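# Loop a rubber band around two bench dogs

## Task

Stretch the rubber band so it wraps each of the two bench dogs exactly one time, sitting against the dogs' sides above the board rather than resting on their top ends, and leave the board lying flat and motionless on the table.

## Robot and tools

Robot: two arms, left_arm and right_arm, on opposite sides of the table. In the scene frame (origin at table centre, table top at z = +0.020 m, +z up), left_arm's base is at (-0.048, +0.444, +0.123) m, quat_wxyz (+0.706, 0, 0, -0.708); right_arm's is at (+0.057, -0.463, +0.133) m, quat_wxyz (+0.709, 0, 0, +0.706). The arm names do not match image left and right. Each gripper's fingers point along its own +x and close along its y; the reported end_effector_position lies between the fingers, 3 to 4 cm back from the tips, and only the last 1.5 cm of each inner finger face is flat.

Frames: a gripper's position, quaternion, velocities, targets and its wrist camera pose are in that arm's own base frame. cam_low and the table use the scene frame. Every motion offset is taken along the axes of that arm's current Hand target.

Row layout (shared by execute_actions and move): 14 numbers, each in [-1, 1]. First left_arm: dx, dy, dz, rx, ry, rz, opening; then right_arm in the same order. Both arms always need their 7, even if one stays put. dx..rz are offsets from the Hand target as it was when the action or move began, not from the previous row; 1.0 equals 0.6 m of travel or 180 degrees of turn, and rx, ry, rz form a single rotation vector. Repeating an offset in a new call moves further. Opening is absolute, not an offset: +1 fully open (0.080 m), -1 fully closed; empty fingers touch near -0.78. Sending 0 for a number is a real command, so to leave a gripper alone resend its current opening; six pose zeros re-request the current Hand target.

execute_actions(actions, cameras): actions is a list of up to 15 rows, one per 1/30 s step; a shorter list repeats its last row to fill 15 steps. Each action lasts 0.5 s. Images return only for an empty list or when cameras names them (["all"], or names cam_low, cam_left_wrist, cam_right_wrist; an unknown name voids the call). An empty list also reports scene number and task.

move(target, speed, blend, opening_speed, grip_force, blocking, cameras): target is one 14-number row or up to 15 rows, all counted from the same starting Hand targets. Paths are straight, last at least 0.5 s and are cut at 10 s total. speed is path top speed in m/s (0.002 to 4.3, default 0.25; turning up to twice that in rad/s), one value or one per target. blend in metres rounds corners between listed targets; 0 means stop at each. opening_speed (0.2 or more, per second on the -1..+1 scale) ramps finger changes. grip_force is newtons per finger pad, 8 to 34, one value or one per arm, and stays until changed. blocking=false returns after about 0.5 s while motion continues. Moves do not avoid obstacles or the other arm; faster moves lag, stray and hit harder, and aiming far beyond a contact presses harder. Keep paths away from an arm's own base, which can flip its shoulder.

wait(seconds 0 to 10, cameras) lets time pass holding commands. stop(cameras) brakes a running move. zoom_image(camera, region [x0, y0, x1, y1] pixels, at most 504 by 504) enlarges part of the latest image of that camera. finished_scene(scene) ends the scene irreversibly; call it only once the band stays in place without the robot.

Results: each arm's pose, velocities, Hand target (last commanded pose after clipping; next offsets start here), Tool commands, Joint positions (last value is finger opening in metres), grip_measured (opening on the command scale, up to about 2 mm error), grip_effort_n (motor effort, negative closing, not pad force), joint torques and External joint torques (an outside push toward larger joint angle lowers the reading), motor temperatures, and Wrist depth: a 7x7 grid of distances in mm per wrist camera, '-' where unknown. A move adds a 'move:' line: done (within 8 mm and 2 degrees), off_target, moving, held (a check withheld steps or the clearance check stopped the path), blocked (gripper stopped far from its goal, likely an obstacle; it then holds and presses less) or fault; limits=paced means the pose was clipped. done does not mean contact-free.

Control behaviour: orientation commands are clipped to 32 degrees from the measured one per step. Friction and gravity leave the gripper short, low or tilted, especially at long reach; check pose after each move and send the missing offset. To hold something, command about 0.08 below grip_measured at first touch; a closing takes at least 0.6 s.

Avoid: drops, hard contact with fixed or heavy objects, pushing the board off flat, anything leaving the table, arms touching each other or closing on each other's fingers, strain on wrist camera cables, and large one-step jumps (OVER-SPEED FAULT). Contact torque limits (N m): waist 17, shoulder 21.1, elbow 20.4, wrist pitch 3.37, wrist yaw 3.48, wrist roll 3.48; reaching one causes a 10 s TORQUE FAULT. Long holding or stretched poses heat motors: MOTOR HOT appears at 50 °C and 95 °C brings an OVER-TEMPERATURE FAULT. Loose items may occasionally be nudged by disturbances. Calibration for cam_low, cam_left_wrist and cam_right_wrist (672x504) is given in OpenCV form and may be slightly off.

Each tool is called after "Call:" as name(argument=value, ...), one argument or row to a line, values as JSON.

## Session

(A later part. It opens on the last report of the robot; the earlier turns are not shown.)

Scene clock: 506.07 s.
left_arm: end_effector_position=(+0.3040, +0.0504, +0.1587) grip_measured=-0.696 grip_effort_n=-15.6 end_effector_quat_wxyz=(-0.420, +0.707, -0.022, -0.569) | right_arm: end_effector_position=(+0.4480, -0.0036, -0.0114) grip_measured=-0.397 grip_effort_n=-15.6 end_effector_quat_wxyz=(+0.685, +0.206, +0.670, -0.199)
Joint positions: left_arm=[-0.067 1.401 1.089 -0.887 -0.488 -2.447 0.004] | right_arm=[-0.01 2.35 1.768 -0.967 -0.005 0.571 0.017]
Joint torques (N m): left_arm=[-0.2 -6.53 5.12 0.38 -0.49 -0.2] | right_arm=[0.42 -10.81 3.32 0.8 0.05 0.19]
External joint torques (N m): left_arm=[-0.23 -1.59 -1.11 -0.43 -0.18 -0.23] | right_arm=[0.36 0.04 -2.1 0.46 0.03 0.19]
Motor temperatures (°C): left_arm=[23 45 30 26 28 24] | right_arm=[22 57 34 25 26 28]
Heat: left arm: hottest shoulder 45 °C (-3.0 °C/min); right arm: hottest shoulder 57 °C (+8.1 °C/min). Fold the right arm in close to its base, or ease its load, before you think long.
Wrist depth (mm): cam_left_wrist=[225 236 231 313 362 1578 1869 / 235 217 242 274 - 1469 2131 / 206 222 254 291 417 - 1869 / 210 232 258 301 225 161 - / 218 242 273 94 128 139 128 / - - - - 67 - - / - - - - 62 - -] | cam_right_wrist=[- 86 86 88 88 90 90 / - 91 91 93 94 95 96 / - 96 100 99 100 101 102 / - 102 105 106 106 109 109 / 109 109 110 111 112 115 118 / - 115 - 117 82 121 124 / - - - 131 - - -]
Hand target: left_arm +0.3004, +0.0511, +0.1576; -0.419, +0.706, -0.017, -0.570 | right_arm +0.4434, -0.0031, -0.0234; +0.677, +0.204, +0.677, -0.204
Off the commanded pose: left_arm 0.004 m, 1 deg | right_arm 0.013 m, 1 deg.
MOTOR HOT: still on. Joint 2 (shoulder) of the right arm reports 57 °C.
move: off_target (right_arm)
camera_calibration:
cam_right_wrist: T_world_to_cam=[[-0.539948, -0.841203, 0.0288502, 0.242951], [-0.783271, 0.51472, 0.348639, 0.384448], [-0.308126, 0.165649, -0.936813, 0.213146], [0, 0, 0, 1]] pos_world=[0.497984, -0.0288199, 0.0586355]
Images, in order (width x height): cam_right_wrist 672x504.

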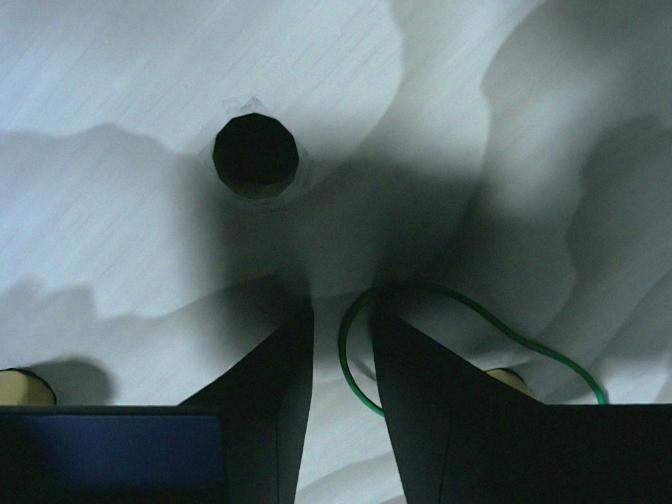

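Call:
move(
  target=[
    [0,0,0,0,0,0,-0.7,0.005,-0.001,-0.004,0,0,0,-0.4],
    [0,0,0,0,0,0,-0.7,0.005,-0.001,-0.004,0,0,0,-1],
  ],
  speed=0.05,
  cameras=["cam_right_wrist"],
)

Call:
zoom_image(
  camera="cam_right_wrist",
  region=[236, 212, 436, 400],
)

Scene clock: 510.13 s.
left_arm: end_effector_position=(+0.3040, +0.0504, +0.1587) grip_measured=-0.696 grip_effort_n=-15.6 end_effector_quat_wxyz=(-0.420, +0.707, -0.022, -0.569) | right_arm: end_effector_position=(+0.4484, -0.0014, -0.0132) grip_measured=-0.755 grip_effort_n=-83.5 end_effector_quat_wxyz=(+0.688, +0.205, +0.667, -0.197)
Joint positions: left_arm=[-0.067 1.401 1.089 -0.887 -0.488 -2.447 0.004] | right_arm=[-0.004 2.346 1.754 -0.947 -0.003 0.573 0.001]
Joint torques (N m): left_arm=[-0.31 -6.44 5.13 0.4 -0.49 -0.21] | right_arm=[-0.04 -10.8 2.77 0.46 0.04 0.18]
External joint torques (N m): left_arm=[-0.33 -1.53 -1.13 -0.43 -0.18 -0.24] | right_arm=[-0.04 0.07 -2.76 0.04 0.02 0.18]
Motor temperatures (°C): left_arm=[23 45 30 26 28 24] | right_arm=[22 56 33 25 26 28]
Heat: left arm: hottest shoulder 45 °C (-2.0 °C/min); right arm: hottest shoulder 56 °C (+7.1 °C/min). Fold the right arm in close to its base, or ease its load, before you think long.
Wrist depth (mm): cam_left_wrist=[222 238 230 299 365 1511 1837 / 234 217 243 283 396 1691 2089 / 208 223 253 292 443 1806 2049 / 210 232 258 303 231 228 1567 / 218 244 272 94 126 139 132 / - - - - 67 - - / - - - - 63 - -] | cam_right_wrist=[- 87 88 88 88 90 91 / - 92 92 94 94 95 97 / - 97 101 100 101 102 102 / - 103 105 106 107 109 109 / 109 110 111 110 112 115 117 / - 116 - 74 75 121 123 / - - - - - - -]
Hand target: left_arm +0.3004, +0.0511, +0.1576; -0.419, +0.706, -0.017, -0.570 | right_arm +0.4411, -0.0022, -0.0265; +0.677, +0.204, +0.677, -0.204
Off the commanded pose: left_arm 0.004 m, 1 deg | right_arm 0.015 m, 2 deg.
MOTOR HOT: still on. Joint 2 (shoulder) of the right arm reports 56 °C.
move: off_target (right_arm); target 2's new opening was sent with right_arm's hand 0.014 m and 2 deg from that target
camera_calibration:
cam_right_wrist: T_world_to_cam=[[-0.536977, -0.843222, 0.0251396, 0.243706], [-0.788446, 0.512247, 0.340523, 0.386475], [-0.300014, 0.163032, -0.9399, 0.20755], [0, 0, 0, 1]] pos_world=[0.497847, -0.0263094, 0.0573462]
Images, in order (width x height): cam_right_wrist 672x504.

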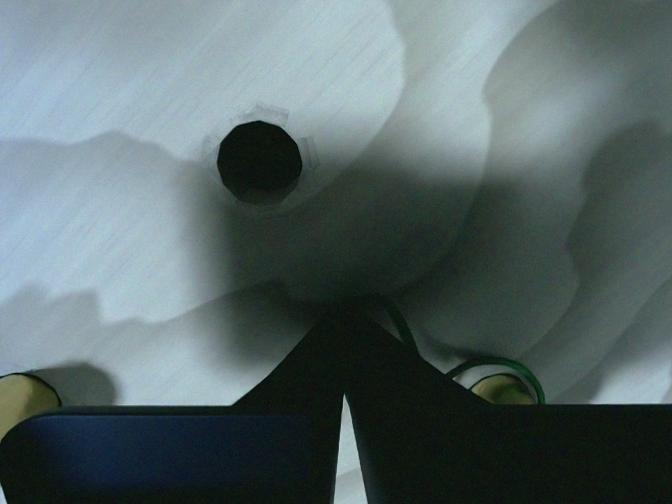

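Scaled by 2.520 from the camera's 672x504 image, which has a finer 960x720 frame.

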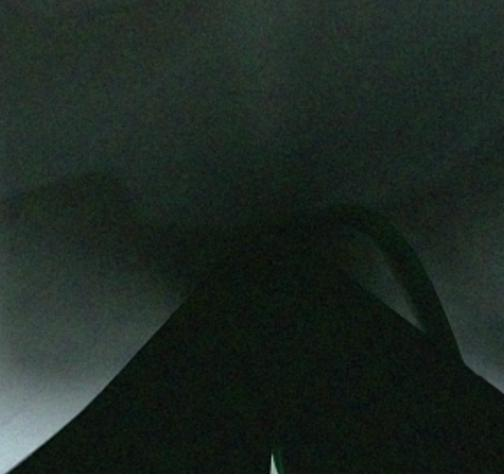

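Call:
move(
  target=[0,0,0,0,0,0,-0.7,-0.075,0,0.006,0,0,0,-1],
  speed=0.08,
  cameras=["cam_right_wrist"],
)

Call:
zoom_image(
  camera="cam_right_wrist",
  region=[220, 150, 600, 440],
)

Scene clock: 512.97 s.
left_arm: end_effector_position=(+0.3040, +0.0504, +0.1587) grip_measured=-0.696 grip_effort_n=-15.1 end_effector_quat_wxyz=(-0.420, +0.707, -0.022, -0.569) | right_arm: end_effector_position=(+0.4392, -0.0022, +0.0101) grip_measured=-0.755 grip_effort_n=-83.5 end_effector_quat_wxyz=(+0.668, +0.201, +0.687, -0.203)
Joint positions: left_arm=[-0.067 1.401 1.089 -0.887 -0.488 -2.447 0.004] | right_arm=[-0.007 2.33 1.822 -1.089 -0.005 0.573 0.001]
Joint torques (N m): left_arm=[-0.23 -6.5 5.17 0.37 -0.5 -0.18] | right_arm=[-0.21 -14.42 6.76 -0.19 0.04 -0.02]
External joint torques (N m): left_arm=[-0.27 -1.49 -1.2 -0.49 -0.19 -0.21] | right_arm=[-0.22 -3.61 1.22 -0.5 0.02 -0.02]
Motor temperatures (°C): left_arm=[23 45 30 26 28 24] | right_arm=[21 56 33 25 26 28]
Heat: left arm: hottest shoulder 45 °C (-2.0 °C/min); right arm: hottest shoulder 56 °C (+6.0 °C/min). Fold the right arm in close to its base, or ease its load, before you think long.
Wrist depth (mm): cam_left_wrist=[229 238 233 299 - 1544 1869 / 232 218 242 286 382 1718 2069 / 209 223 254 291 390 1791 1991 / 209 233 260 305 349 507 - / 218 242 273 94 119 141 127 / - - - - 67 - - / - - - - 62 - -] | cam_right_wrist=[- 100 101 104 105 107 109 / 105 107 119 110 111 114 117 / 112 113 115 118 120 122 126 / 120 121 125 126 129 132 134 / 129 131 133 133 134 142 147 / - 139 - 74 - 153 156 / - - - - - - -]
Hand target: left_arm +0.3004, +0.0511, +0.1576; -0.419, +0.706, -0.017, -0.570 | right_arm +0.4441, -0.0043, +0.0185; +0.677, +0.204, +0.677, -0.204
Off the commanded pose: left_arm 0.004 m, 1 deg | right_arm 0.010 m, 2 deg.
MOTOR HOT: still on. Joint 2 (shoulder) of the right arm reports 56 °C.
move: off_target (right_arm)
camera_calibration:
cam_right_wrist: T_world_to_cam=[[-0.53667, -0.842021, 0.054639, 0.237107], [-0.766157, 0.513401, 0.386552, 0.361397], [-0.353537, 0.165589, -0.920648, 0.250184], [0, 0, 0, 1]] pos_world=[0.492584, -0.0273201, 0.0776777]
Images, in order (width x height): cam_right_wrist 672x504.

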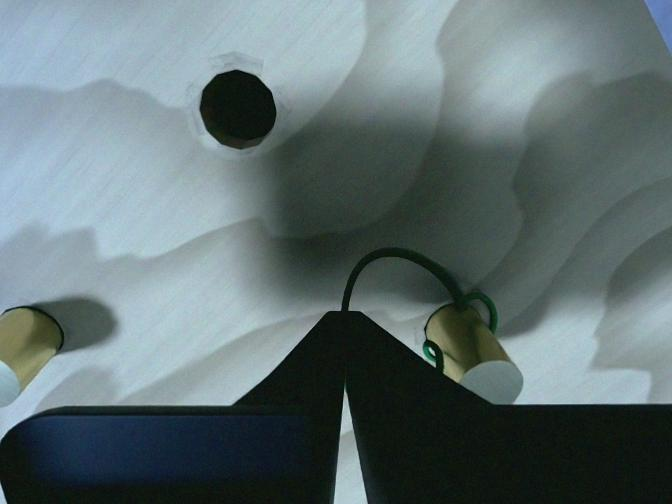

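Scaled by 1.326 from the camera's 672x504 image, which has a finer 960x720 frame.

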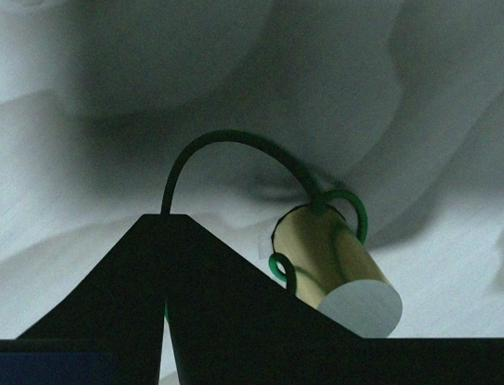

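Call:
move(
  target=[0,0,0,0,0,0,-0.7,-0.048,0.10,-0.032,0,0,0,-1],
  speed=0.1,
  cameras=["cam_right_wrist"],
)

Call:
zoom_image(
  camera="cam_right_wrist",
  region=[168, 0, 672, 504],
)

Scene clock: 524.70 s.
left_arm: end_effector_position=(+0.3037, +0.0495, +0.1593) grip_measured=-0.696 grip_effort_n=-15.1 end_effector_quat_wxyz=(-0.420, +0.707, -0.023, -0.568) | right_arm: end_effector_position=(+0.4571, +0.0519, +0.0478) grip_measured=-0.755 grip_effort_n=-83.5 end_effector_quat_wxyz=(+0.675, +0.199, +0.680, -0.207)
Joint positions: left_arm=[-0.07 1.399 1.089 -0.888 -0.488 -2.449 0.004] | right_arm=[0.116 2.379 2.06 -1.263 0.008 0.699 0.001]
Joint torques (N m): left_arm=[0.01 -6.32 5.15 0.41 -0.51 -0.19] | right_arm=[0.78 -12.1 7.7 -0.02 -0.07 0.16]
External joint torques (N m): left_arm=[0.02 -1.36 -1.19 -0.44 -0.2 -0.22] | right_arm=[0.71 -0.92 2 -0.36 -0.1 0.16]
Motor temperatures (°C): left_arm=[23 45 30 26 28 24] | right_arm=[21 55 34 25 26 28]
Heat: left arm: hottest shoulder 45 °C (-2.0 °C/min); right arm: hottest shoulder 55 °C (+1.0 °C/min). Fold the right arm in close to its base, or ease its load, before you think long.
Wrist depth (mm): cam_left_wrist=[229 236 234 323 372 1555 1973 / 232 216 244 282 380 1746 2010 / 208 224 256 297 434 1886 1791 / 209 225 266 313 371 - - / 223 243 268 114 172 175 - / - - - - 67 - - / - - - - 62 - -] | cam_right_wrist=[130 132 134 137 140 143 145 / 138 139 143 145 150 151 155 / 147 149 152 155 158 162 165 / 157 158 159 165 168 170 176 / 167 171 173 173 181 189 193 / 176 179 - 74 75 201 207 / - - - - - - -]
Hand target: left_arm +0.3004, +0.0510, +0.1576; -0.419, +0.706, -0.017, -0.570 | right_arm +0.4613, +0.0564, +0.0473; +0.677, +0.204, +0.677, -0.204
Off the commanded pose: left_arm 0.004 m, 1 deg | right_arm 0.006 m, 1 deg.
MOTOR HOT: still on. Joint 2 (shoulder) of the right arm reports 55 °C.
move: done
camera_calibration:
cam_right_wrist: T_world_to_cam=[[-0.540465, -0.839424, 0.0571352, 0.291715], [-0.770696, 0.521168, 0.36662, 0.335428], [-0.337527, 0.154112, -0.928615, 0.275946], [0, 0, 0, 1]] pos_world=[0.509314, 0.0275317, 0.116605]
Images, in order (width x height): cam_right_wrist 672x504.

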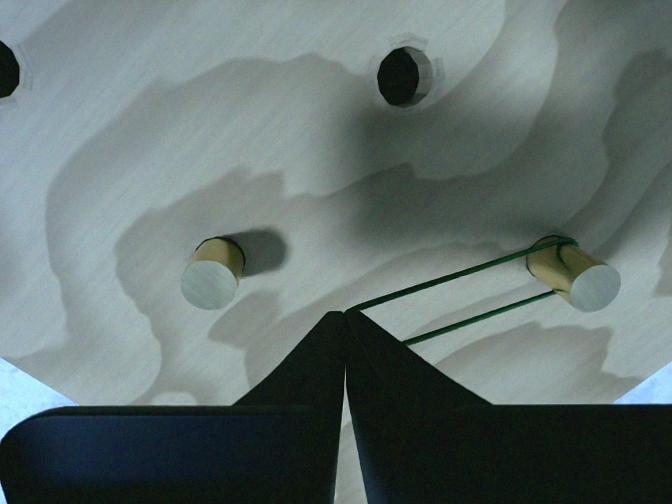

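Scaled by 1.000.

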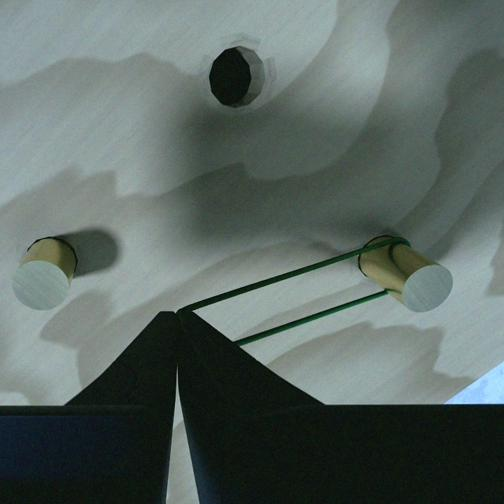

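Call:
move(
  target=[0,0,0,0,0,0,-0.7,0,0.121,0.008,0,0,0,-1],
  speed=0.1,
  cameras=["cam_right_wrist"],
)

Call:
zoom_image(
  camera="cam_low",
  region=[238, 230, 318, 276],
)

Scene clock: 535.10 s.
left_arm: end_effector_position=(+0.3037, +0.0495, +0.1593) grip_measured=-0.696 grip_effort_n=-15.1 end_effector_quat_wxyz=(-0.420, +0.707, -0.023, -0.568) | right_arm: end_effector_position=(+0.4637, +0.0532, +0.0486) grip_measured=-0.755 grip_effort_n=-83.5 end_effector_quat_wxyz=(+0.674, +0.203, +0.677, -0.214)
Joint positions: left_arm=[-0.07 1.399 1.089 -0.888 -0.488 -2.449 0.004] | right_arm=[0.118 2.414 2.126 -1.293 0.012 0.717 0.001]
Joint torques (N m): left_arm=[-0.04 -6.24 5.26 0.42 -0.52 -0.18] | right_arm=[0.79 -14.02 5.08 0.41 -0.13 0.01]
External joint torques (N m): left_arm=[-0.07 -1.31 -0.98 -0.38 -0.21 -0.21] | right_arm=[0.86 -2.61 -0.6 0.08 -0.17 0.01]
Motor temperatures (°C): left_arm=[23 44 30 26 28 24] | right_arm=[21 55 34 25 26 28]
Heat: left arm: hottest shoulder 44 °C (-2.0 °C/min); right arm: hottest shoulder 55 °C (-2.0 °C/min). Fold the right arm in close to its base, or ease its load, before you think long.
Wrist depth (mm): cam_left_wrist=[223 215 233 323 356 1511 1991 / 233 218 244 281 407 1639 2089 / 206 223 255 296 419 1853 2197 / 209 227 268 314 371 - - / 220 243 269 108 173 168 - / - - - - 67 - - / - - - - 62 - -] | cam_right_wrist=[130 131 134 137 140 144 145 / 138 140 143 146 151 151 156 / 147 148 152 156 159 163 166 / 157 158 160 166 169 171 177 / 167 170 173 173 181 189 193 / 176 179 - 74 75 202 208 / - - - - - - -]
Hand target: left_arm +0.3004, +0.0510, +0.1576; -0.419, +0.706, -0.017, -0.570 | right_arm +0.4642, +0.0578, +0.0486; +0.676, +0.205, +0.677, -0.209 (last step not sent: back at the drive's target)
Off the commanded pose: left_arm 0.004 m, 1 deg | right_arm 0.074 m, 1 deg.
MOTOR HOT: still on. Joint 2 (shoulder) of the right arm reports 55 °C.
previous command not reached (right arm): moving toward its pose would have brought a part of the arm too close to another arm.
move: held (right_arm; a check stopped the path); limits=held
pose unreachable (right arm): on one or more control steps of this call, first in action 0 (counted from 0), this arm could not follow its commanded pose, so it was not sent that pose on those steps. On the call's last step it was still not sent that pose. It may still have moved: this result reports where it is.
cause: moving toward the commanded pose would bring a part of the arm too close to another arm (a part of this arm just beyond joint 4 (wrist pitch) and the left arm's gripper, where that arm would come to rest).
camera_calibration:
cam_right_wrist: T_world_to_cam=[[-0.55361, -0.830535, 0.0610532, 0.301691], [-0.76248, 0.534995, 0.363874, 0.335071], [-0.334873, 0.154892, -0.929445, 0.277424], [0, 0, 0, 1]] pos_world=[0.515406, 0.0283326, 0.117508]
Images, in order (width x height): cam_right_wrist 672x504.

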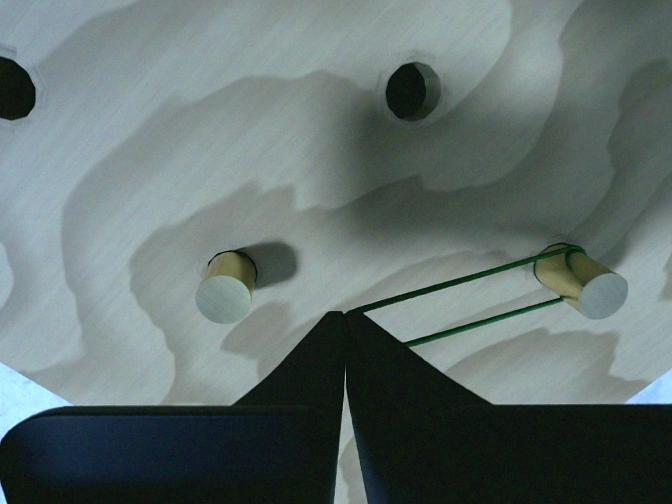

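This scene's latest camera images include none from cam_low. They are from: cam_right_wrist. cam_low's image comes with the result of a call that names it in "cameras".

Call:
move(
  target=[-0.138,0.051,0.075,0,0,0,-0.7,0,0,0,0,0,0,-1],
  cameras=["cam_low"],
)

Call:
zoom_image(
  camera="cam_low",
  region=[238, 230, 318, 276],
)

Scene clock: 538.23 s.
left_arm: end_effector_position=(+0.2189, +0.0211, +0.2026) grip_measured=-0.696 grip_effort_n=-15.6 end_effector_quat_wxyz=(-0.421, +0.699, -0.025, -0.577) | right_arm: end_effector_position=(+0.4637, +0.0532, +0.0486) grip_measured=-0.755 grip_effort_n=-83.5 end_effector_quat_wxyz=(+0.674, +0.203, +0.677, -0.214)
Joint positions: left_arm=[-0.27 1.149 1.103 -1.289 -0.551 -2.673 0.004] | right_arm=[0.118 2.414 2.126 -1.293 0.012 0.717 0.001]
Joint torques (N m): left_arm=[-0.24 -3.55 8.02 0.18 -0.59 -0.14] | right_arm=[0.84 -13.92 5.15 0.43 -0.12 -0.02]
External joint torques (N m): left_arm=[-0.24 -0.78 2.09 -0.42 -0.25 -0.17] | right_arm=[0.84 -2.47 -0.58 0.1 -0.16 -0.02]
Motor temperatures (°C): left_arm=[23 43 30 26 28 24] | right_arm=[21 55 34 25 26 28]
Heat: left arm: hottest shoulder 43 °C (-3.0 °C/min); right arm: hottest shoulder 55 °C (-3.0 °C/min). Fold the right arm in close to its base, or ease its load, before you think long.
Wrist depth (mm): cam_left_wrist=[265 279 - 385 436 1639 2029 / 271 286 322 376 - 1791 2197 / - 304 310 348 503 1761 1991 / - 314 315 370 441 612 1718 / - 297 319 183 418 254 1555 / - - - - 67 - - / - - - - 62 - -] | cam_right_wrist=[130 131 134 137 140 144 145 / 138 140 143 146 151 152 156 / 147 148 152 156 159 162 166 / 158 158 160 166 169 171 177 / 167 170 172 174 181 190 193 / 176 180 - 74 75 202 207 / - - - - - - -]
Hand target: left_arm +0.2206, +0.0212, +0.2082; -0.419, +0.706, -0.017, -0.570 | right_arm +0.4642, +0.0578, +0.0486; +0.676, +0.205, +0.677, -0.209
Off the commanded pose: left_arm 0.006 m, 1 deg | right_arm 0.005 m, 1 deg.
MOTOR HOT: still on. Joint 2 (shoulder) of the right arm reports 55 °C.
held back during your reply time or a wait (right arm), on 10 control steps: a part of the arm was too close to another arm, or the arm's last command would have brought one too close.
move: done
Images, in order (width x height): cam_low 672x504.

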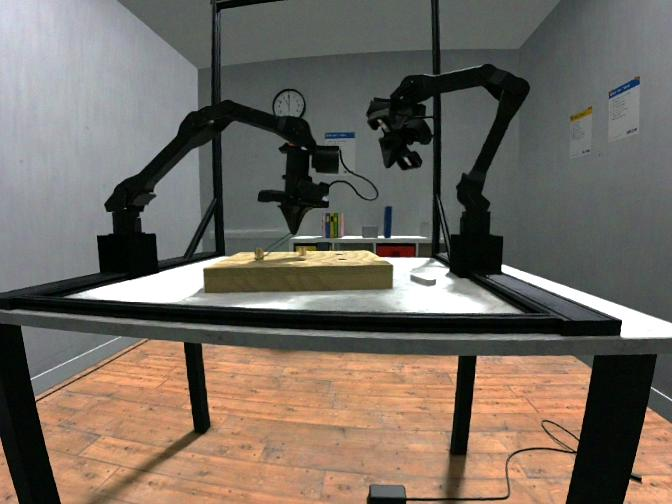

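Scaled by 6.300 from the camera's 672x504 image, which has a finer 960x720 frame.

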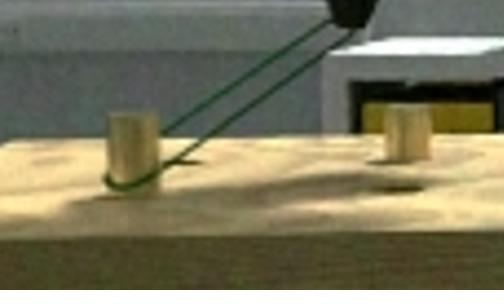

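Call:
move(
  target=[0,0,0,0,0,0,-0.7,0.005,0.114,0.005,0,0,0,-1],
  speed=0.1,
  cameras=["cam_right_wrist","cam_low"],
)

Call:
zoom_image(
  camera="cam_low",
  region=[238, 225, 338, 276],
)

Scene clock: 541.60 s.
left_arm: end_effector_position=(+0.2189, +0.0211, +0.2026) grip_measured=-0.696 grip_effort_n=-15.1 end_effector_quat_wxyz=(-0.421, +0.699, -0.025, -0.577) | right_arm: end_effector_position=(+0.4950, +0.0991, +0.0411) grip_measured=-0.755 grip_effort_n=-83.5 end_effector_quat_wxyz=(+0.699, +0.214, +0.651, -0.205)
Joint positions: left_arm=[-0.27 1.149 1.103 -1.289 -0.551 -2.673 0.004] | right_arm=[0.204 2.544 2.331 -1.292 0.022 0.804 0.001]
Joint torques (N m): left_arm=[-0.27 -3.52 8.01 0.16 -0.54 -0.16] | right_arm=[1.88 -13.56 8.85 1.91 -0.41 0.2]
External joint torques (N m): left_arm=[-0.28 -0.79 2.08 -0.45 -0.2 -0.19] | right_arm=[1.88 -1.65 3.15 1.49 -0.46 0.21]
Motor temperatures (°C): left_arm=[23 43 30 26 28 24] | right_arm=[22 55 34 25 26 28]
Heat: left arm: hottest shoulder 43 °C (-3.0 °C/min); right arm: hottest shoulder 55 °C (-4.0 °C/min). Fold the right arm in close to its base, or ease its load, before you think long.
Wrist depth (mm): cam_left_wrist=[262 281 320 - - 1567 1991 / 269 288 334 332 - 1732 2152 / 281 303 307 349 522 1853 2841 / 288 307 314 368 434 - - / - 294 320 352 444 - - / - - - - 67 - - / - - - - 62 - -] | cam_right_wrist=[128 129 130 132 133 134 136 / 134 136 137 137 140 142 144 / 141 142 144 146 148 150 152 / 149 150 151 154 156 158 161 / 157 159 161 159 162 169 169 / 221 167 - 74 75 177 180 / - - - - - - -]
Hand target: left_arm +0.2206, +0.0212, +0.2082; -0.419, +0.706, -0.017, -0.570 | right_arm +0.5049, +0.1129, +0.0452; +0.676, +0.205, +0.677, -0.209
Off the commanded pose: left_arm 0.006 m, 1 deg | right_arm 0.017 m, 4 deg.
MOTOR HOT: still on. Joint 2 (shoulder) of the right arm reports 55 °C.
joint sent to its limit (right arm) — joint 3 (elbow), upper limit, where the elbow is as straight as it goes. The joint targets are off in orientation, not in position.
move: off_target (right_arm)
camera_calibration:
cam_right_wrist: T_world_to_cam=[[-0.55807, -0.8297, 0.0125159, 0.361691], [-0.787781, 0.534492, 0.306136, 0.352053], [-0.260691, 0.160986, -0.951905, 0.237408], [0, 0, 0, 1]] pos_world=[0.541079, 0.0737062, 0.113687]
Images, in order (width x height): cam_low 672x504, cam_right_wrist 672x504.

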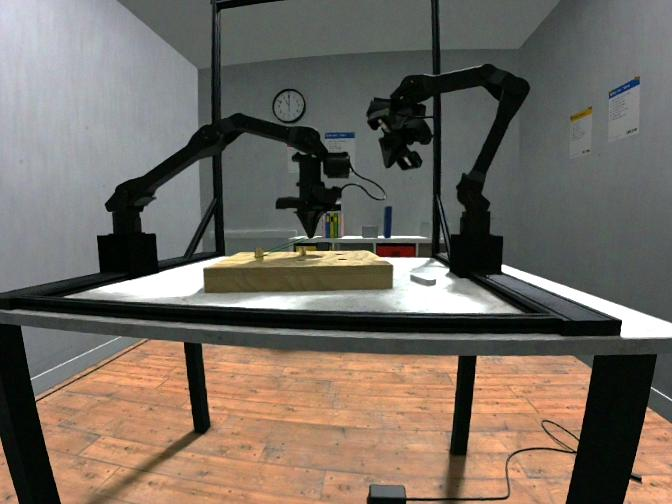

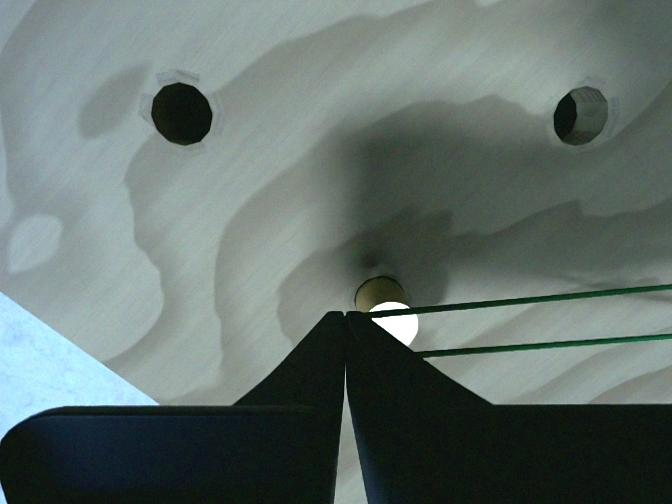

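Scaled by 5.040 from the camera's 672x504 image, which has a finer 960x720 frame.

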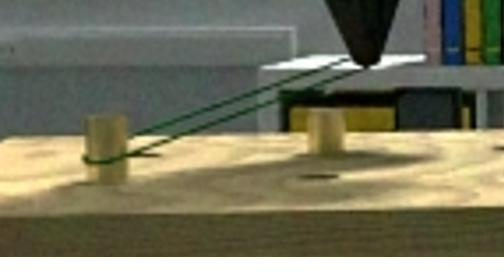

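Call:
move(
  target=[
    [0,0,0,0,0,0,-0.7,0.010,0.02,0,0,0,0,-1],
  ],
  speed=0.08,
  cameras=["cam_right_wrist","cam_low"],
)

Call:
zoom_image(
  camera="cam_low",
  region=[238, 225, 338, 276],
)

Scene clock: 549.70 s.
left_arm: end_effector_position=(+0.2189, +0.0211, +0.2026) grip_measured=-0.696 grip_effort_n=-15.1 end_effector_quat_wxyz=(-0.421, +0.699, -0.025, -0.577) | right_arm: end_effector_position=(+0.5019, +0.1057, +0.0347) grip_measured=-0.755 grip_effort_n=-83.5 end_effector_quat_wxyz=(+0.707, +0.219, +0.641, -0.202)
Joint positions: left_arm=[-0.27 1.149 1.103 -1.289 -0.551 -2.673 0.004] | right_arm=[0.215 2.559 2.331 -1.25 0.025 0.82 0.001]
Joint torques (N m): left_arm=[-0.3 -3.48 8.04 0.17 -0.56 -0.17] | right_arm=[2.42 -13.63 8.79 2.15 -0.45 0.2]
External joint torques (N m): left_arm=[-0.3 -0.76 2.12 -0.45 -0.22 -0.2] | right_arm=[2.42 -1.49 3.01 1.7 -0.5 0.2]
Motor temperatures (°C): left_arm=[23 42 30 26 28 24] | right_arm=[22 58 36 27 26 28]
Heat: left arm: hottest shoulder 42 °C (-4.0 °C/min); right arm: hottest shoulder 58 °C (-2.0 °C/min). Fold the right arm in close to its base, or ease its load, before you think long.
Wrist depth (mm): cam_left_wrist=[- 276 317 380 436 1639 1937 / 271 300 332 327 - 1718 2089 / - - 313 350 428 1955 2219 / 288 - 314 367 435 - - / 300 295 324 352 438 701 - / - - - - 67 - - / - - - - 62 - -] | cam_right_wrist=[124 125 125 127 127 128 129 / 130 131 132 132 134 135 137 / 136 137 139 139 140 142 143 / 143 145 145 147 149 149 151 / 153 152 153 152 141 157 158 / 215 161 - 74 75 165 168 / - - - - - - -]
Hand target: left_arm +0.2206, +0.0212, +0.2082; -0.419, +0.706, -0.017, -0.570 | right_arm +0.5116, +0.1228, +0.0391; +0.676, +0.205, +0.677, -0.209
Off the commanded pose: left_arm 0.006 m, 1 deg | right_arm 0.020 m, 6 deg.
MOTOR HOT: still on. Joint 2 (shoulder) of the right arm reports 58 °C.
joint sent to its limit (right arm) — joint 3 (elbow), upper limit, where the elbow is as straight as it goes. The joint targets are off in orientation, not in position.
move: off_target (right_arm)
camera_calibration:
cam_right_wrist: T_world_to_cam=[[-0.562151, -0.827013, -0.00590974, 0.373482], [-0.793238, 0.537144, 0.286793, 0.359052], [-0.234007, 0.165909, -0.957974, 0.21835], [0, 0, 0, 1]] pos_world=[0.545863, 0.0797859, 0.108407]
Images, in order (width x height): cam_low 672x504, cam_right_wrist 672x504.

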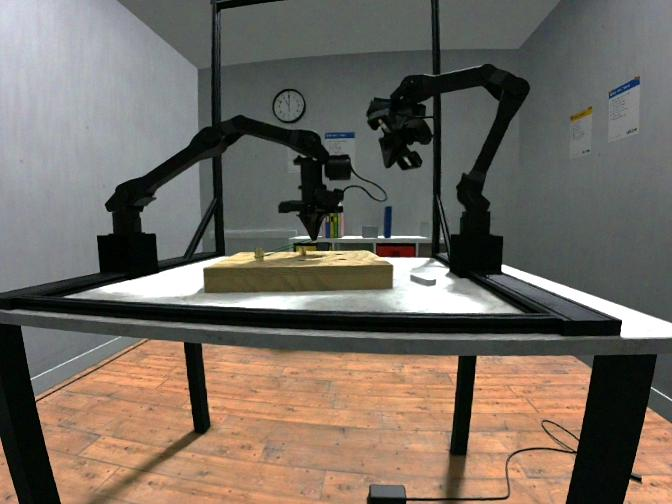

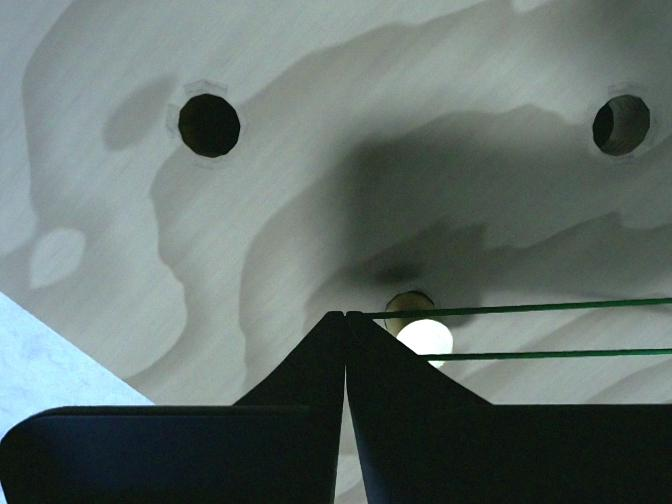

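Scaled by 5.040 from the camera's 672x504 image, which has a finer 960x720 frame.

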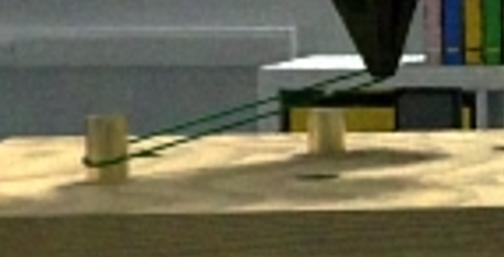

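Call:
move(
  target=[
    [0,0,0,0,0,0,-0.7,0.0,0.004,-0.01,0,0,0,-1],
    [0,0,0,0,0,0,-0.7,0.043,0.004,-0.01,0,0,0,-1],
  ],
  speed=0.08,
  cameras=["cam_right_wrist","cam_low"],
)

Call:
zoom_image(
  camera="cam_low",
  region=[238, 225, 338, 276],
)

Call:
zoom_image(
  camera="cam_right_wrist",
  region=[272, 200, 572, 425],
)

Scene clock: 558.27 s.
left_arm: end_effector_position=(+0.2189, +0.0211, +0.2026) grip_measured=-0.696 grip_effort_n=-15.1 end_effector_quat_wxyz=(-0.421, +0.699, -0.025, -0.577) | right_arm: end_effector_position=(+0.4990, +0.1106, +0.0117) grip_measured=-0.755 grip_effort_n=-83.5 end_effector_quat_wxyz=(+0.696, +0.214, +0.653, -0.209)
Joint positions: left_arm=[-0.27 1.149 1.103 -1.289 -0.551 -2.673 0.004] | right_arm=[0.225 2.606 2.332 -1.241 0.025 0.832 0.001]
Joint torques (N m): left_arm=[-0.28 -3.41 8.07 0.17 -0.57 -0.2] | right_arm=[2.34 -13.25 8.84 2.01 -0.53 0.2]
External joint torques (N m): left_arm=[-0.28 -0.64 2.16 -0.42 -0.22 -0.23] | right_arm=[2.33 -0.87 3.04 1.59 -0.58 0.21]
Motor temperatures (°C): left_arm=[23 41 30 26 28 24] | right_arm=[22 59 37 28 27 28]
Heat: left arm: hottest shoulder 41 °C (-4.0 °C/min); right arm: hottest shoulder 59 °C (+2.0 °C/min). Fold the right arm in close to its base, or ease its load, before you think long.
Wrist depth (mm): cam_left_wrist=[261 286 323 - 424 1567 1955 / 271 297 330 343 452 1837 2110 / 279 - 309 348 448 1973 1886 / 289 313 314 368 435 692 - / 300 296 323 353 436 735 1602 / - - - - 67 - - / - - - - 62 - -] | cam_right_wrist=[- 102 104 105 106 107 109 / 106 109 110 111 112 114 116 / - 113 115 116 119 120 122 / - 119 121 124 125 128 129 / 126 127 128 128 124 135 137 / 131 132 - 74 75 143 145 / - - - - - - -]
Hand target: left_arm +0.2206, +0.0212, +0.2082; -0.419, +0.706, -0.017, -0.570 | right_arm +0.5079, +0.1280, +0.0133; +0.676, +0.205, +0.677, -0.209
Off the commanded pose: left_arm 0.006 m, 1 deg | right_arm 0.020 m, 4 deg.
MOTOR HOT: still on. Joint 2 (shoulder) of the right arm reports 59 °C.
joint sent to its limit (right arm) — joint 3 (elbow), upper limit, where the elbow is as straight as it goes. The joint targets are off in orientation, not in position.
move: off_target (right_arm)
camera_calibration:
cam_right_wrist: T_world_to_cam=[[-0.563167, -0.826083, 0.0207529, 0.375983], [-0.781425, 0.540554, 0.311733, 0.354225], [-0.268735, 0.159341, -0.949943, 0.212756], [0, 0, 0, 1]] pos_world=[0.545716, 0.0852151, 0.0838801]
Images, in order (width x height): cam_low 672x504, cam_right_wrist 672x504.

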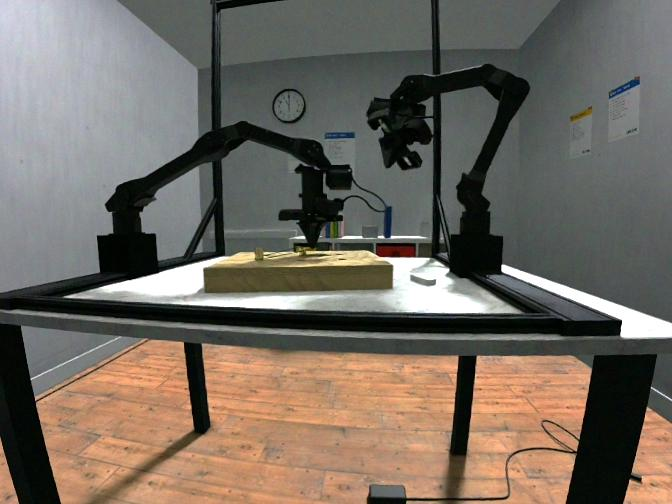

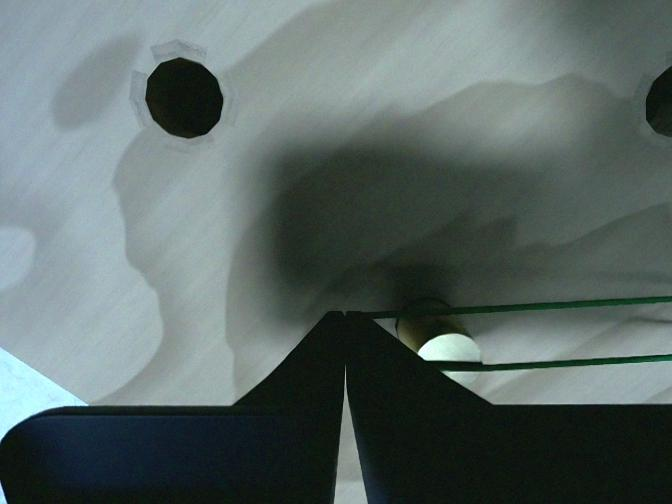

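Scaled by 5.040 from the camera's 672x504 image, which has a finer 960x720 frame.

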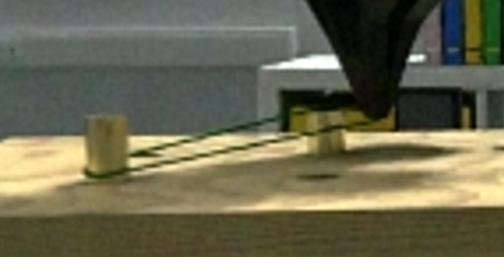

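Scaled by 1.680 from the camera's 672x504 image, which has a finer 960x720 frame.

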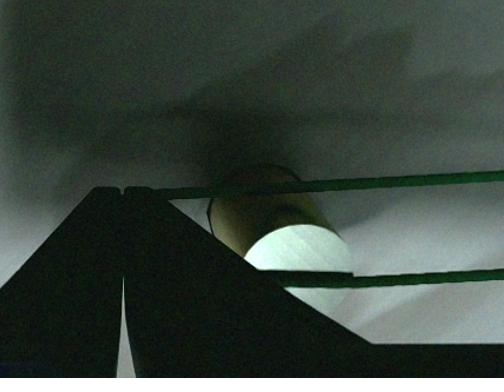

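Call:
move(
  target=[
    [0,0,0,0,0,0,-0.7,0.016,0.0,0,0,0,0,-1],
    [0,0,0,0,0,0,-0.7,0.016,0.0,-0.037,0,0,0,-1],
  ],
  speed=0.08,
  cameras=["cam_right_wrist","cam_low"],
)

Call:
zoom_image(
  camera="cam_low",
  region=[238, 225, 338, 276],
)

Call:
zoom_image(
  camera="cam_right_wrist",
  region=[272, 200, 572, 425],
)

Scene clock: 563.03 s.
left_arm: end_effector_position=(+0.2189, +0.0211, +0.2026) grip_measured=-0.696 grip_effort_n=-15.1 end_effector_quat_wxyz=(-0.421, +0.699, -0.025, -0.577) | right_arm: end_effector_position=(+0.4873, +0.1202, +0.0038) grip_measured=-0.755 grip_effort_n=-83.5 end_effector_quat_wxyz=(+0.680, +0.205, +0.668, -0.222)
Joint positions: left_arm=[-0.27 1.149 1.103 -1.289 -0.551 -2.673 0.004] | right_arm=[0.251 2.625 2.337 -1.281 0.029 0.864 0.001]
Joint torques (N m): left_arm=[-0.18 -3.47 8.06 0.22 -0.56 -0.16] | right_arm=[3.14 -13.37 8.07 0.55 -0.74 0.21]
External joint torques (N m): left_arm=[-0.16 -0.69 2.16 -0.36 -0.22 -0.19] | right_arm=[3.07 -1.07 2.4 0.23 -0.79 0.2]
Motor temperatures (°C): left_arm=[23 40 30 26 28 24] | right_arm=[22 60 38 29 27 28]
Heat: left arm: hottest shoulder 40 °C (-5.1 °C/min); right arm: hottest shoulder 60 °C (+3.0 °C/min). Fold the right arm in close to its base, or ease its load, before you think long.
Wrist depth (mm): cam_left_wrist=[260 282 306 - 433 1590 1955 / 271 296 316 346 - 1732 2152 / 283 313 314 349 404 - 2131 / 285 317 316 368 430 - - / 306 293 322 350 440 713 1665 / - - - - 67 - - / - - - - 62 - -] | cam_right_wrist=[- 102 94 96 99 101 103 / - 98 99 102 105 107 110 / - 103 105 109 111 115 117 / 108 109 112 116 116 121 124 / - 117 119 120 103 129 134 / - 123 - 74 75 138 142 / - - - - - - -]
Hand target: left_arm +0.2206, +0.0212, +0.2082; -0.419, +0.706, -0.017, -0.570 | right_arm +0.4895, +0.1403, +0.0037; +0.675, +0.205, +0.677, -0.209
Off the commanded pose: left_arm 0.006 m, 1 deg | right_arm 0.020 m, 2 deg.
MOTOR HOT: still on. Joint 2 (shoulder) of the right arm reports 60 °C.
joint sent to its limit (right arm) — joint 3 (elbow), upper limit, where the elbow is as straight as it goes. The joint targets still meet the commanded pose.
move: off_target (right_arm)
camera_calibration:
cam_right_wrist: T_world_to_cam=[[-0.566992, -0.821372, 0.0622001, 0.37856], [-0.761139, 0.551288, 0.341685, 0.331024], [-0.314941, 0.14639, -0.937754, 0.224567], [0, 0, 0, 1]] pos_world=[0.537321, 0.0955741, 0.0739363]
Images, in order (width x height): cam_low 672x504, cam_right_wrist 672x504.

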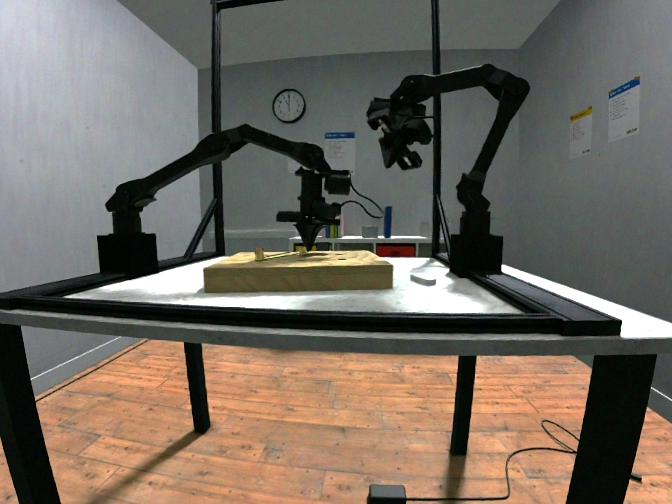

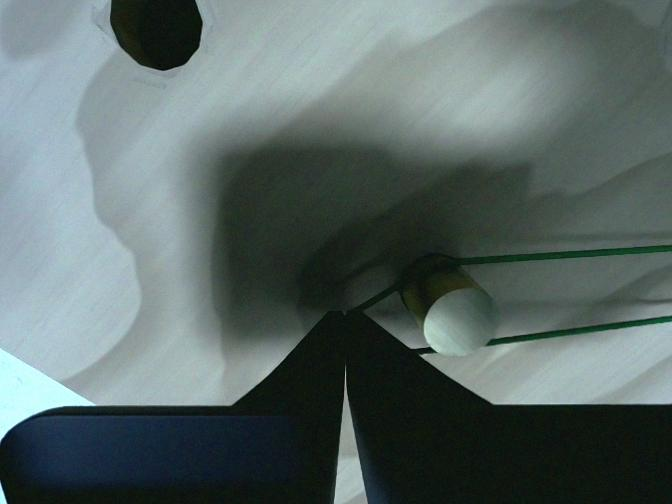

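Scaled by 5.040 from the camera's 672x504 image, which has a finer 960x720 frame.

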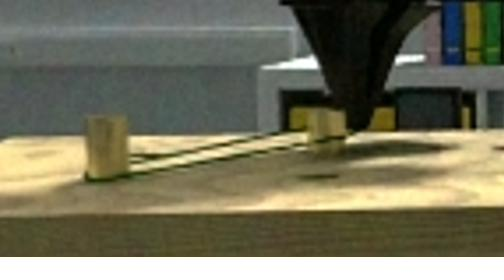

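Scaled by 1.680 from the camera's 672x504 image, which has a finer 960x720 frame.

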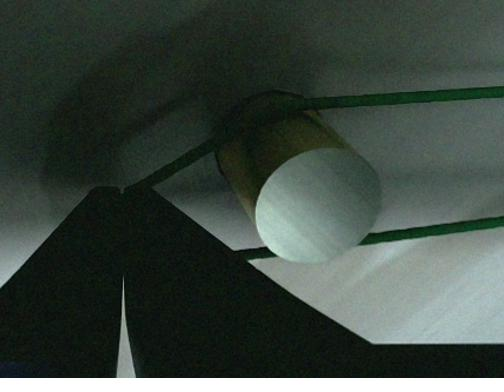

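Call:
move(
  target=[
    [0,0,0,0,0,0,-0.7,0.010,0.0,0.0,0,0,0,-1],
    [0,0,0,0,0,0,-0.7,0.012,0.0,0.025,0,0,0,-1],
  ],
  speed=0.08,
  cameras=["cam_right_wrist","cam_low"],
)

Call:
zoom_image(
  camera="cam_low",
  region=[238, 225, 338, 276],
)

Call:
zoom_image(
  camera="cam_right_wrist",
  region=[272, 200, 572, 425],
)

Scene clock: 569.00 s.
left_arm: end_effector_position=(+0.2189, +0.0211, +0.2026) grip_measured=-0.696 grip_effort_n=-15.6 end_effector_quat_wxyz=(-0.421, +0.699, -0.025, -0.577) | right_arm: end_effector_position=(+0.4945, +0.1158, -0.0028) grip_measured=-0.755 grip_effort_n=-83.5 end_effector_quat_wxyz=(+0.686, +0.208, +0.662, -0.218)
Joint positions: left_arm=[-0.27 1.149 1.103 -1.289 -0.551 -2.673 0.004] | right_arm=[0.239 2.639 2.337 -1.247 0.029 0.85 0.001]
Joint torques (N m): left_arm=[-0.3 -3.47 8.03 0.2 -0.58 -0.14] | right_arm=[2.08 -13.27 8.03 1.91 -0.69 -0.07]
External joint torques (N m): left_arm=[-0.31 -0.71 2.08 -0.41 -0.23 -0.17] | right_arm=[2.25 -0.86 2.3 1.53 -0.76 -0.07]
Motor temperatures (°C): left_arm=[23 39 30 26 28 24] | right_arm=[22 62 39 29 27 28]
Heat: left arm: hottest shoulder 39 °C (-6.0 °C/min); right arm: hottest shoulder 62 °C (+5.0 °C/min). Fold the right arm in close to its base, or ease its load, before you think long.
Wrist depth (mm): cam_left_wrist=[- 281 328 369 421 1567 1991 / 270 286 324 324 - 1718 2089 / 279 296 308 348 488 1869 2174 / - 305 314 368 431 - - / 299 298 322 355 439 699 - / - - - - 67 - - / - - - - 62 - -] | cam_right_wrist=[- 90 89 91 92 95 96 / - 94 94 96 98 100 102 / - 97 100 102 103 106 108 / - 102 105 108 110 113 115 / 108 110 112 112 104 120 123 / - 115 - 74 75 127 131 / - - - - - - -]
Hand target: left_arm +0.2206, +0.0212, +0.2082; -0.419, +0.706, -0.017, -0.570 | right_arm +0.5018, +0.1320, -0.0036; +0.675, +0.205, +0.677, -0.209
Off the commanded pose: left_arm 0.006 m, 1 deg | right_arm 0.018 m, 2 deg.
MOTOR HOT: still on. Joint 2 (shoulder) of the right arm reports 62 °C.
joint sent to its limit (right arm) — joint 3 (elbow), upper limit, where the elbow is as straight as it goes. The joint targets are off in orientation, not in position.
move: off_target (right_arm)
camera_calibration:
cam_right_wrist: T_world_to_cam=[[-0.56644, -0.822726, 0.04762, 0.379297], [-0.768637, 0.548274, 0.329534, 0.345195], [-0.297225, 0.150059, -0.942942, 0.212177], [0, 0, 0, 1]] pos_world=[0.543243, 0.0909574, 0.0682551]
Images, in order (width x height): cam_low 672x504, cam_right_wrist 672x504.

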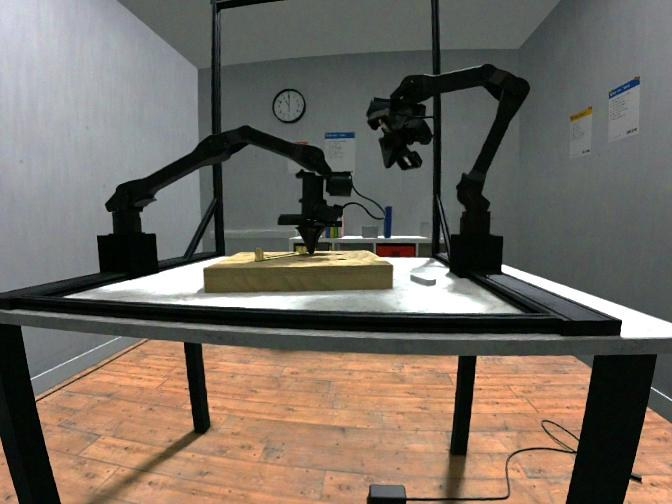

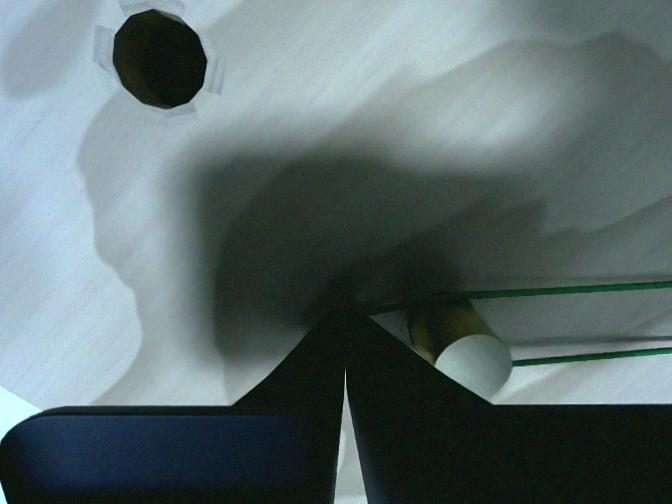

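Scaled by 5.040 from the camera's 672x504 image, which has a finer 960x720 frame.

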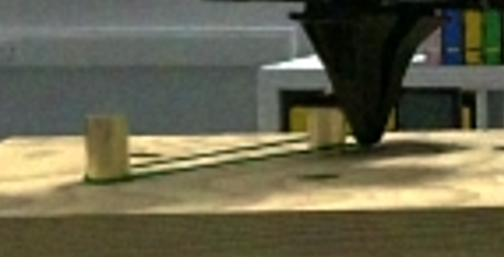

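Scaled by 1.680 from the camera's 672x504 image, which has a finer 960x720 frame.

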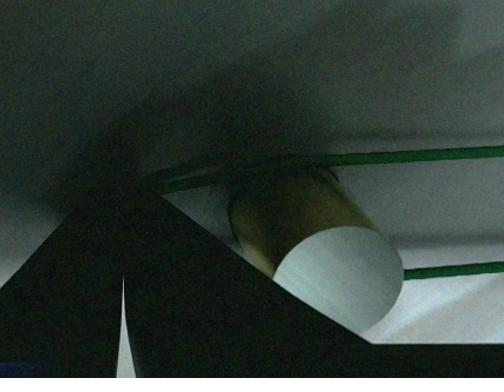

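Call:
move(
  target=[
    [0,0,0,0,0,0,-0.7,0.004,-0.008,0.0,0,0,0,-1],
    [0,0,0,0,0,0,-0.7,0.006,-0.008,0.0,0,0,0,-0.6],
  ],
  speed=0.08,
  opening_speed=0.4,
  cameras=["cam_right_wrist","cam_low"],
)

Call:
zoom_image(
  camera="cam_low",
  region=[238, 225, 338, 276],
)

Call:
zoom_image(
  camera="cam_right_wrist",
  region=[272, 200, 572, 425],
)

Scene clock: 575.97 s.
left_arm: end_effector_position=(+0.2189, +0.0211, +0.2026) grip_measured=-0.696 grip_effort_n=-15.1 end_effector_quat_wxyz=(-0.421, +0.699, -0.025, -0.577) | right_arm: end_effector_position=(+0.4953, +0.1288, -0.0024) grip_measured=-0.603 grip_effort_n=16.5 end_effector_quat_wxyz=(+0.688, +0.212, +0.665, -0.199) end_effector_velocity=(+0.004, -0.009, +0.001) end_effector_angular_velocity=(+0.009, -0.005, -0.014)
Joint positions: left_arm=[-0.27 1.149 1.103 -1.289 -0.551 -2.673 0.004] | right_arm=[0.254 2.642 2.346 -1.237 0 0.844 0.008]
Joint velocities: left_arm=[within noise] | right_arm=[-0.022 -0.002 -0.002 0.007 -0.007 -0.007 0]
Joint torques (N m): left_arm=[-0.21 -3.53 7.91 0.18 -0.59 -0.18] | right_arm=[-0.15 -12.74 7.11 0.38 -0.02 -0.05]
External joint torques (N m): left_arm=[-0.2 -0.71 1.92 -0.43 -0.24 -0.21] | right_arm=[-0.02 -0.4 1.42 0 -0.06 -0.05]
Motor temperatures (°C): left_arm=[23 39 30 26 28 24] | right_arm=[22 62 39 29 27 28]
Heat: left arm: hottest shoulder 39 °C (-6.0 °C/min); right arm: hottest shoulder 62 °C (+7.0 °C/min). Fold the right arm in close to its base, or ease its load, before you think long.
Wrist depth (mm): cam_left_wrist=[266 285 - 366 435 1626 2010 / 268 301 318 335 - 1761 2152 / 280 292 308 349 - 1937 1937 / 281 305 313 368 436 - - / 307 296 323 355 436 - - / - - - - 67 - - / - - - - 62 - -] | cam_right_wrist=[- 89 95 91 92 94 94 / - 95 95 97 98 99 100 / - 99 101 103 103 105 106 / 105 105 106 109 110 110 113 / - 113 114 114 117 97 122 / - 119 - 98 - 127 130 / - - - 134 - - -]
Hand target: left_arm +0.2206, +0.0212, +0.2082; -0.419, +0.706, -0.017, -0.570 | right_arm +0.4992, +0.1279, -0.0071; +0.676, +0.205, +0.677, -0.209
Off the commanded pose: left_arm 0.006 m, 1 deg | right_arm 0.006 m, 2 deg.
MOTOR HOT: still on. Joint 2 (shoulder) of the right arm reports 62 °C.
joint sent to its limit (right arm) — joint 3 (elbow), upper limit, where the elbow is as straight as it goes. The joint targets still meet the commanded pose.
move: done; target 2's new opening was sent with right_arm's hand 0.014 m and 2 deg from that target
camera_calibration:
cam_right_wrist: T_world_to_cam=[[-0.547895, -0.836381, 0.0166975, 0.382918], [-0.783436, 0.520006, 0.340325, 0.349628], [-0.293324, 0.173381, -0.940159, 0.205953], [0, 0, 0, 1]] pos_world=[0.544121, 0.102748, 0.0682475]
Images, in order (width x height): cam_low 672x504, cam_right_wrist 672x504.

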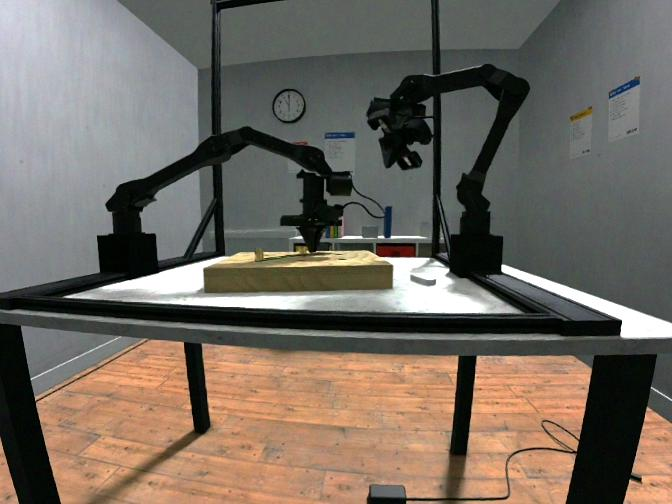

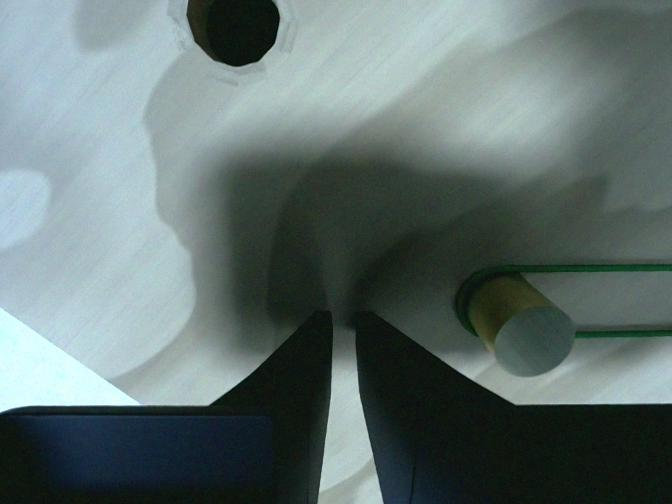

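Scaled by 5.040 from the camera's 672x504 image, which has a finer 960x720 frame.

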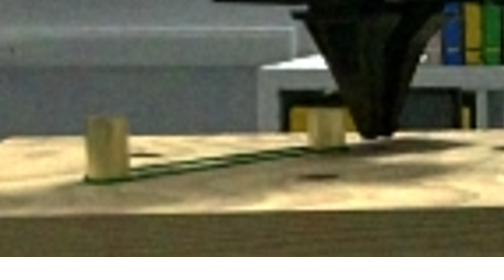

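Scaled by 1.680 from the camera's 672x504 image, which has a finer 960x720 frame.

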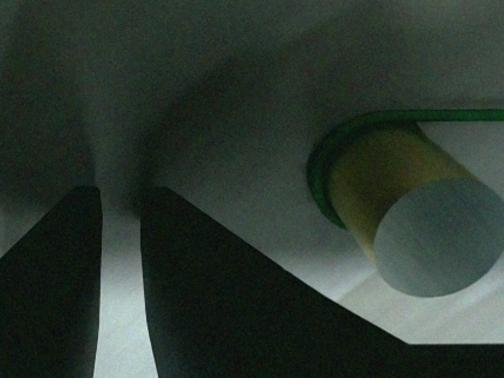

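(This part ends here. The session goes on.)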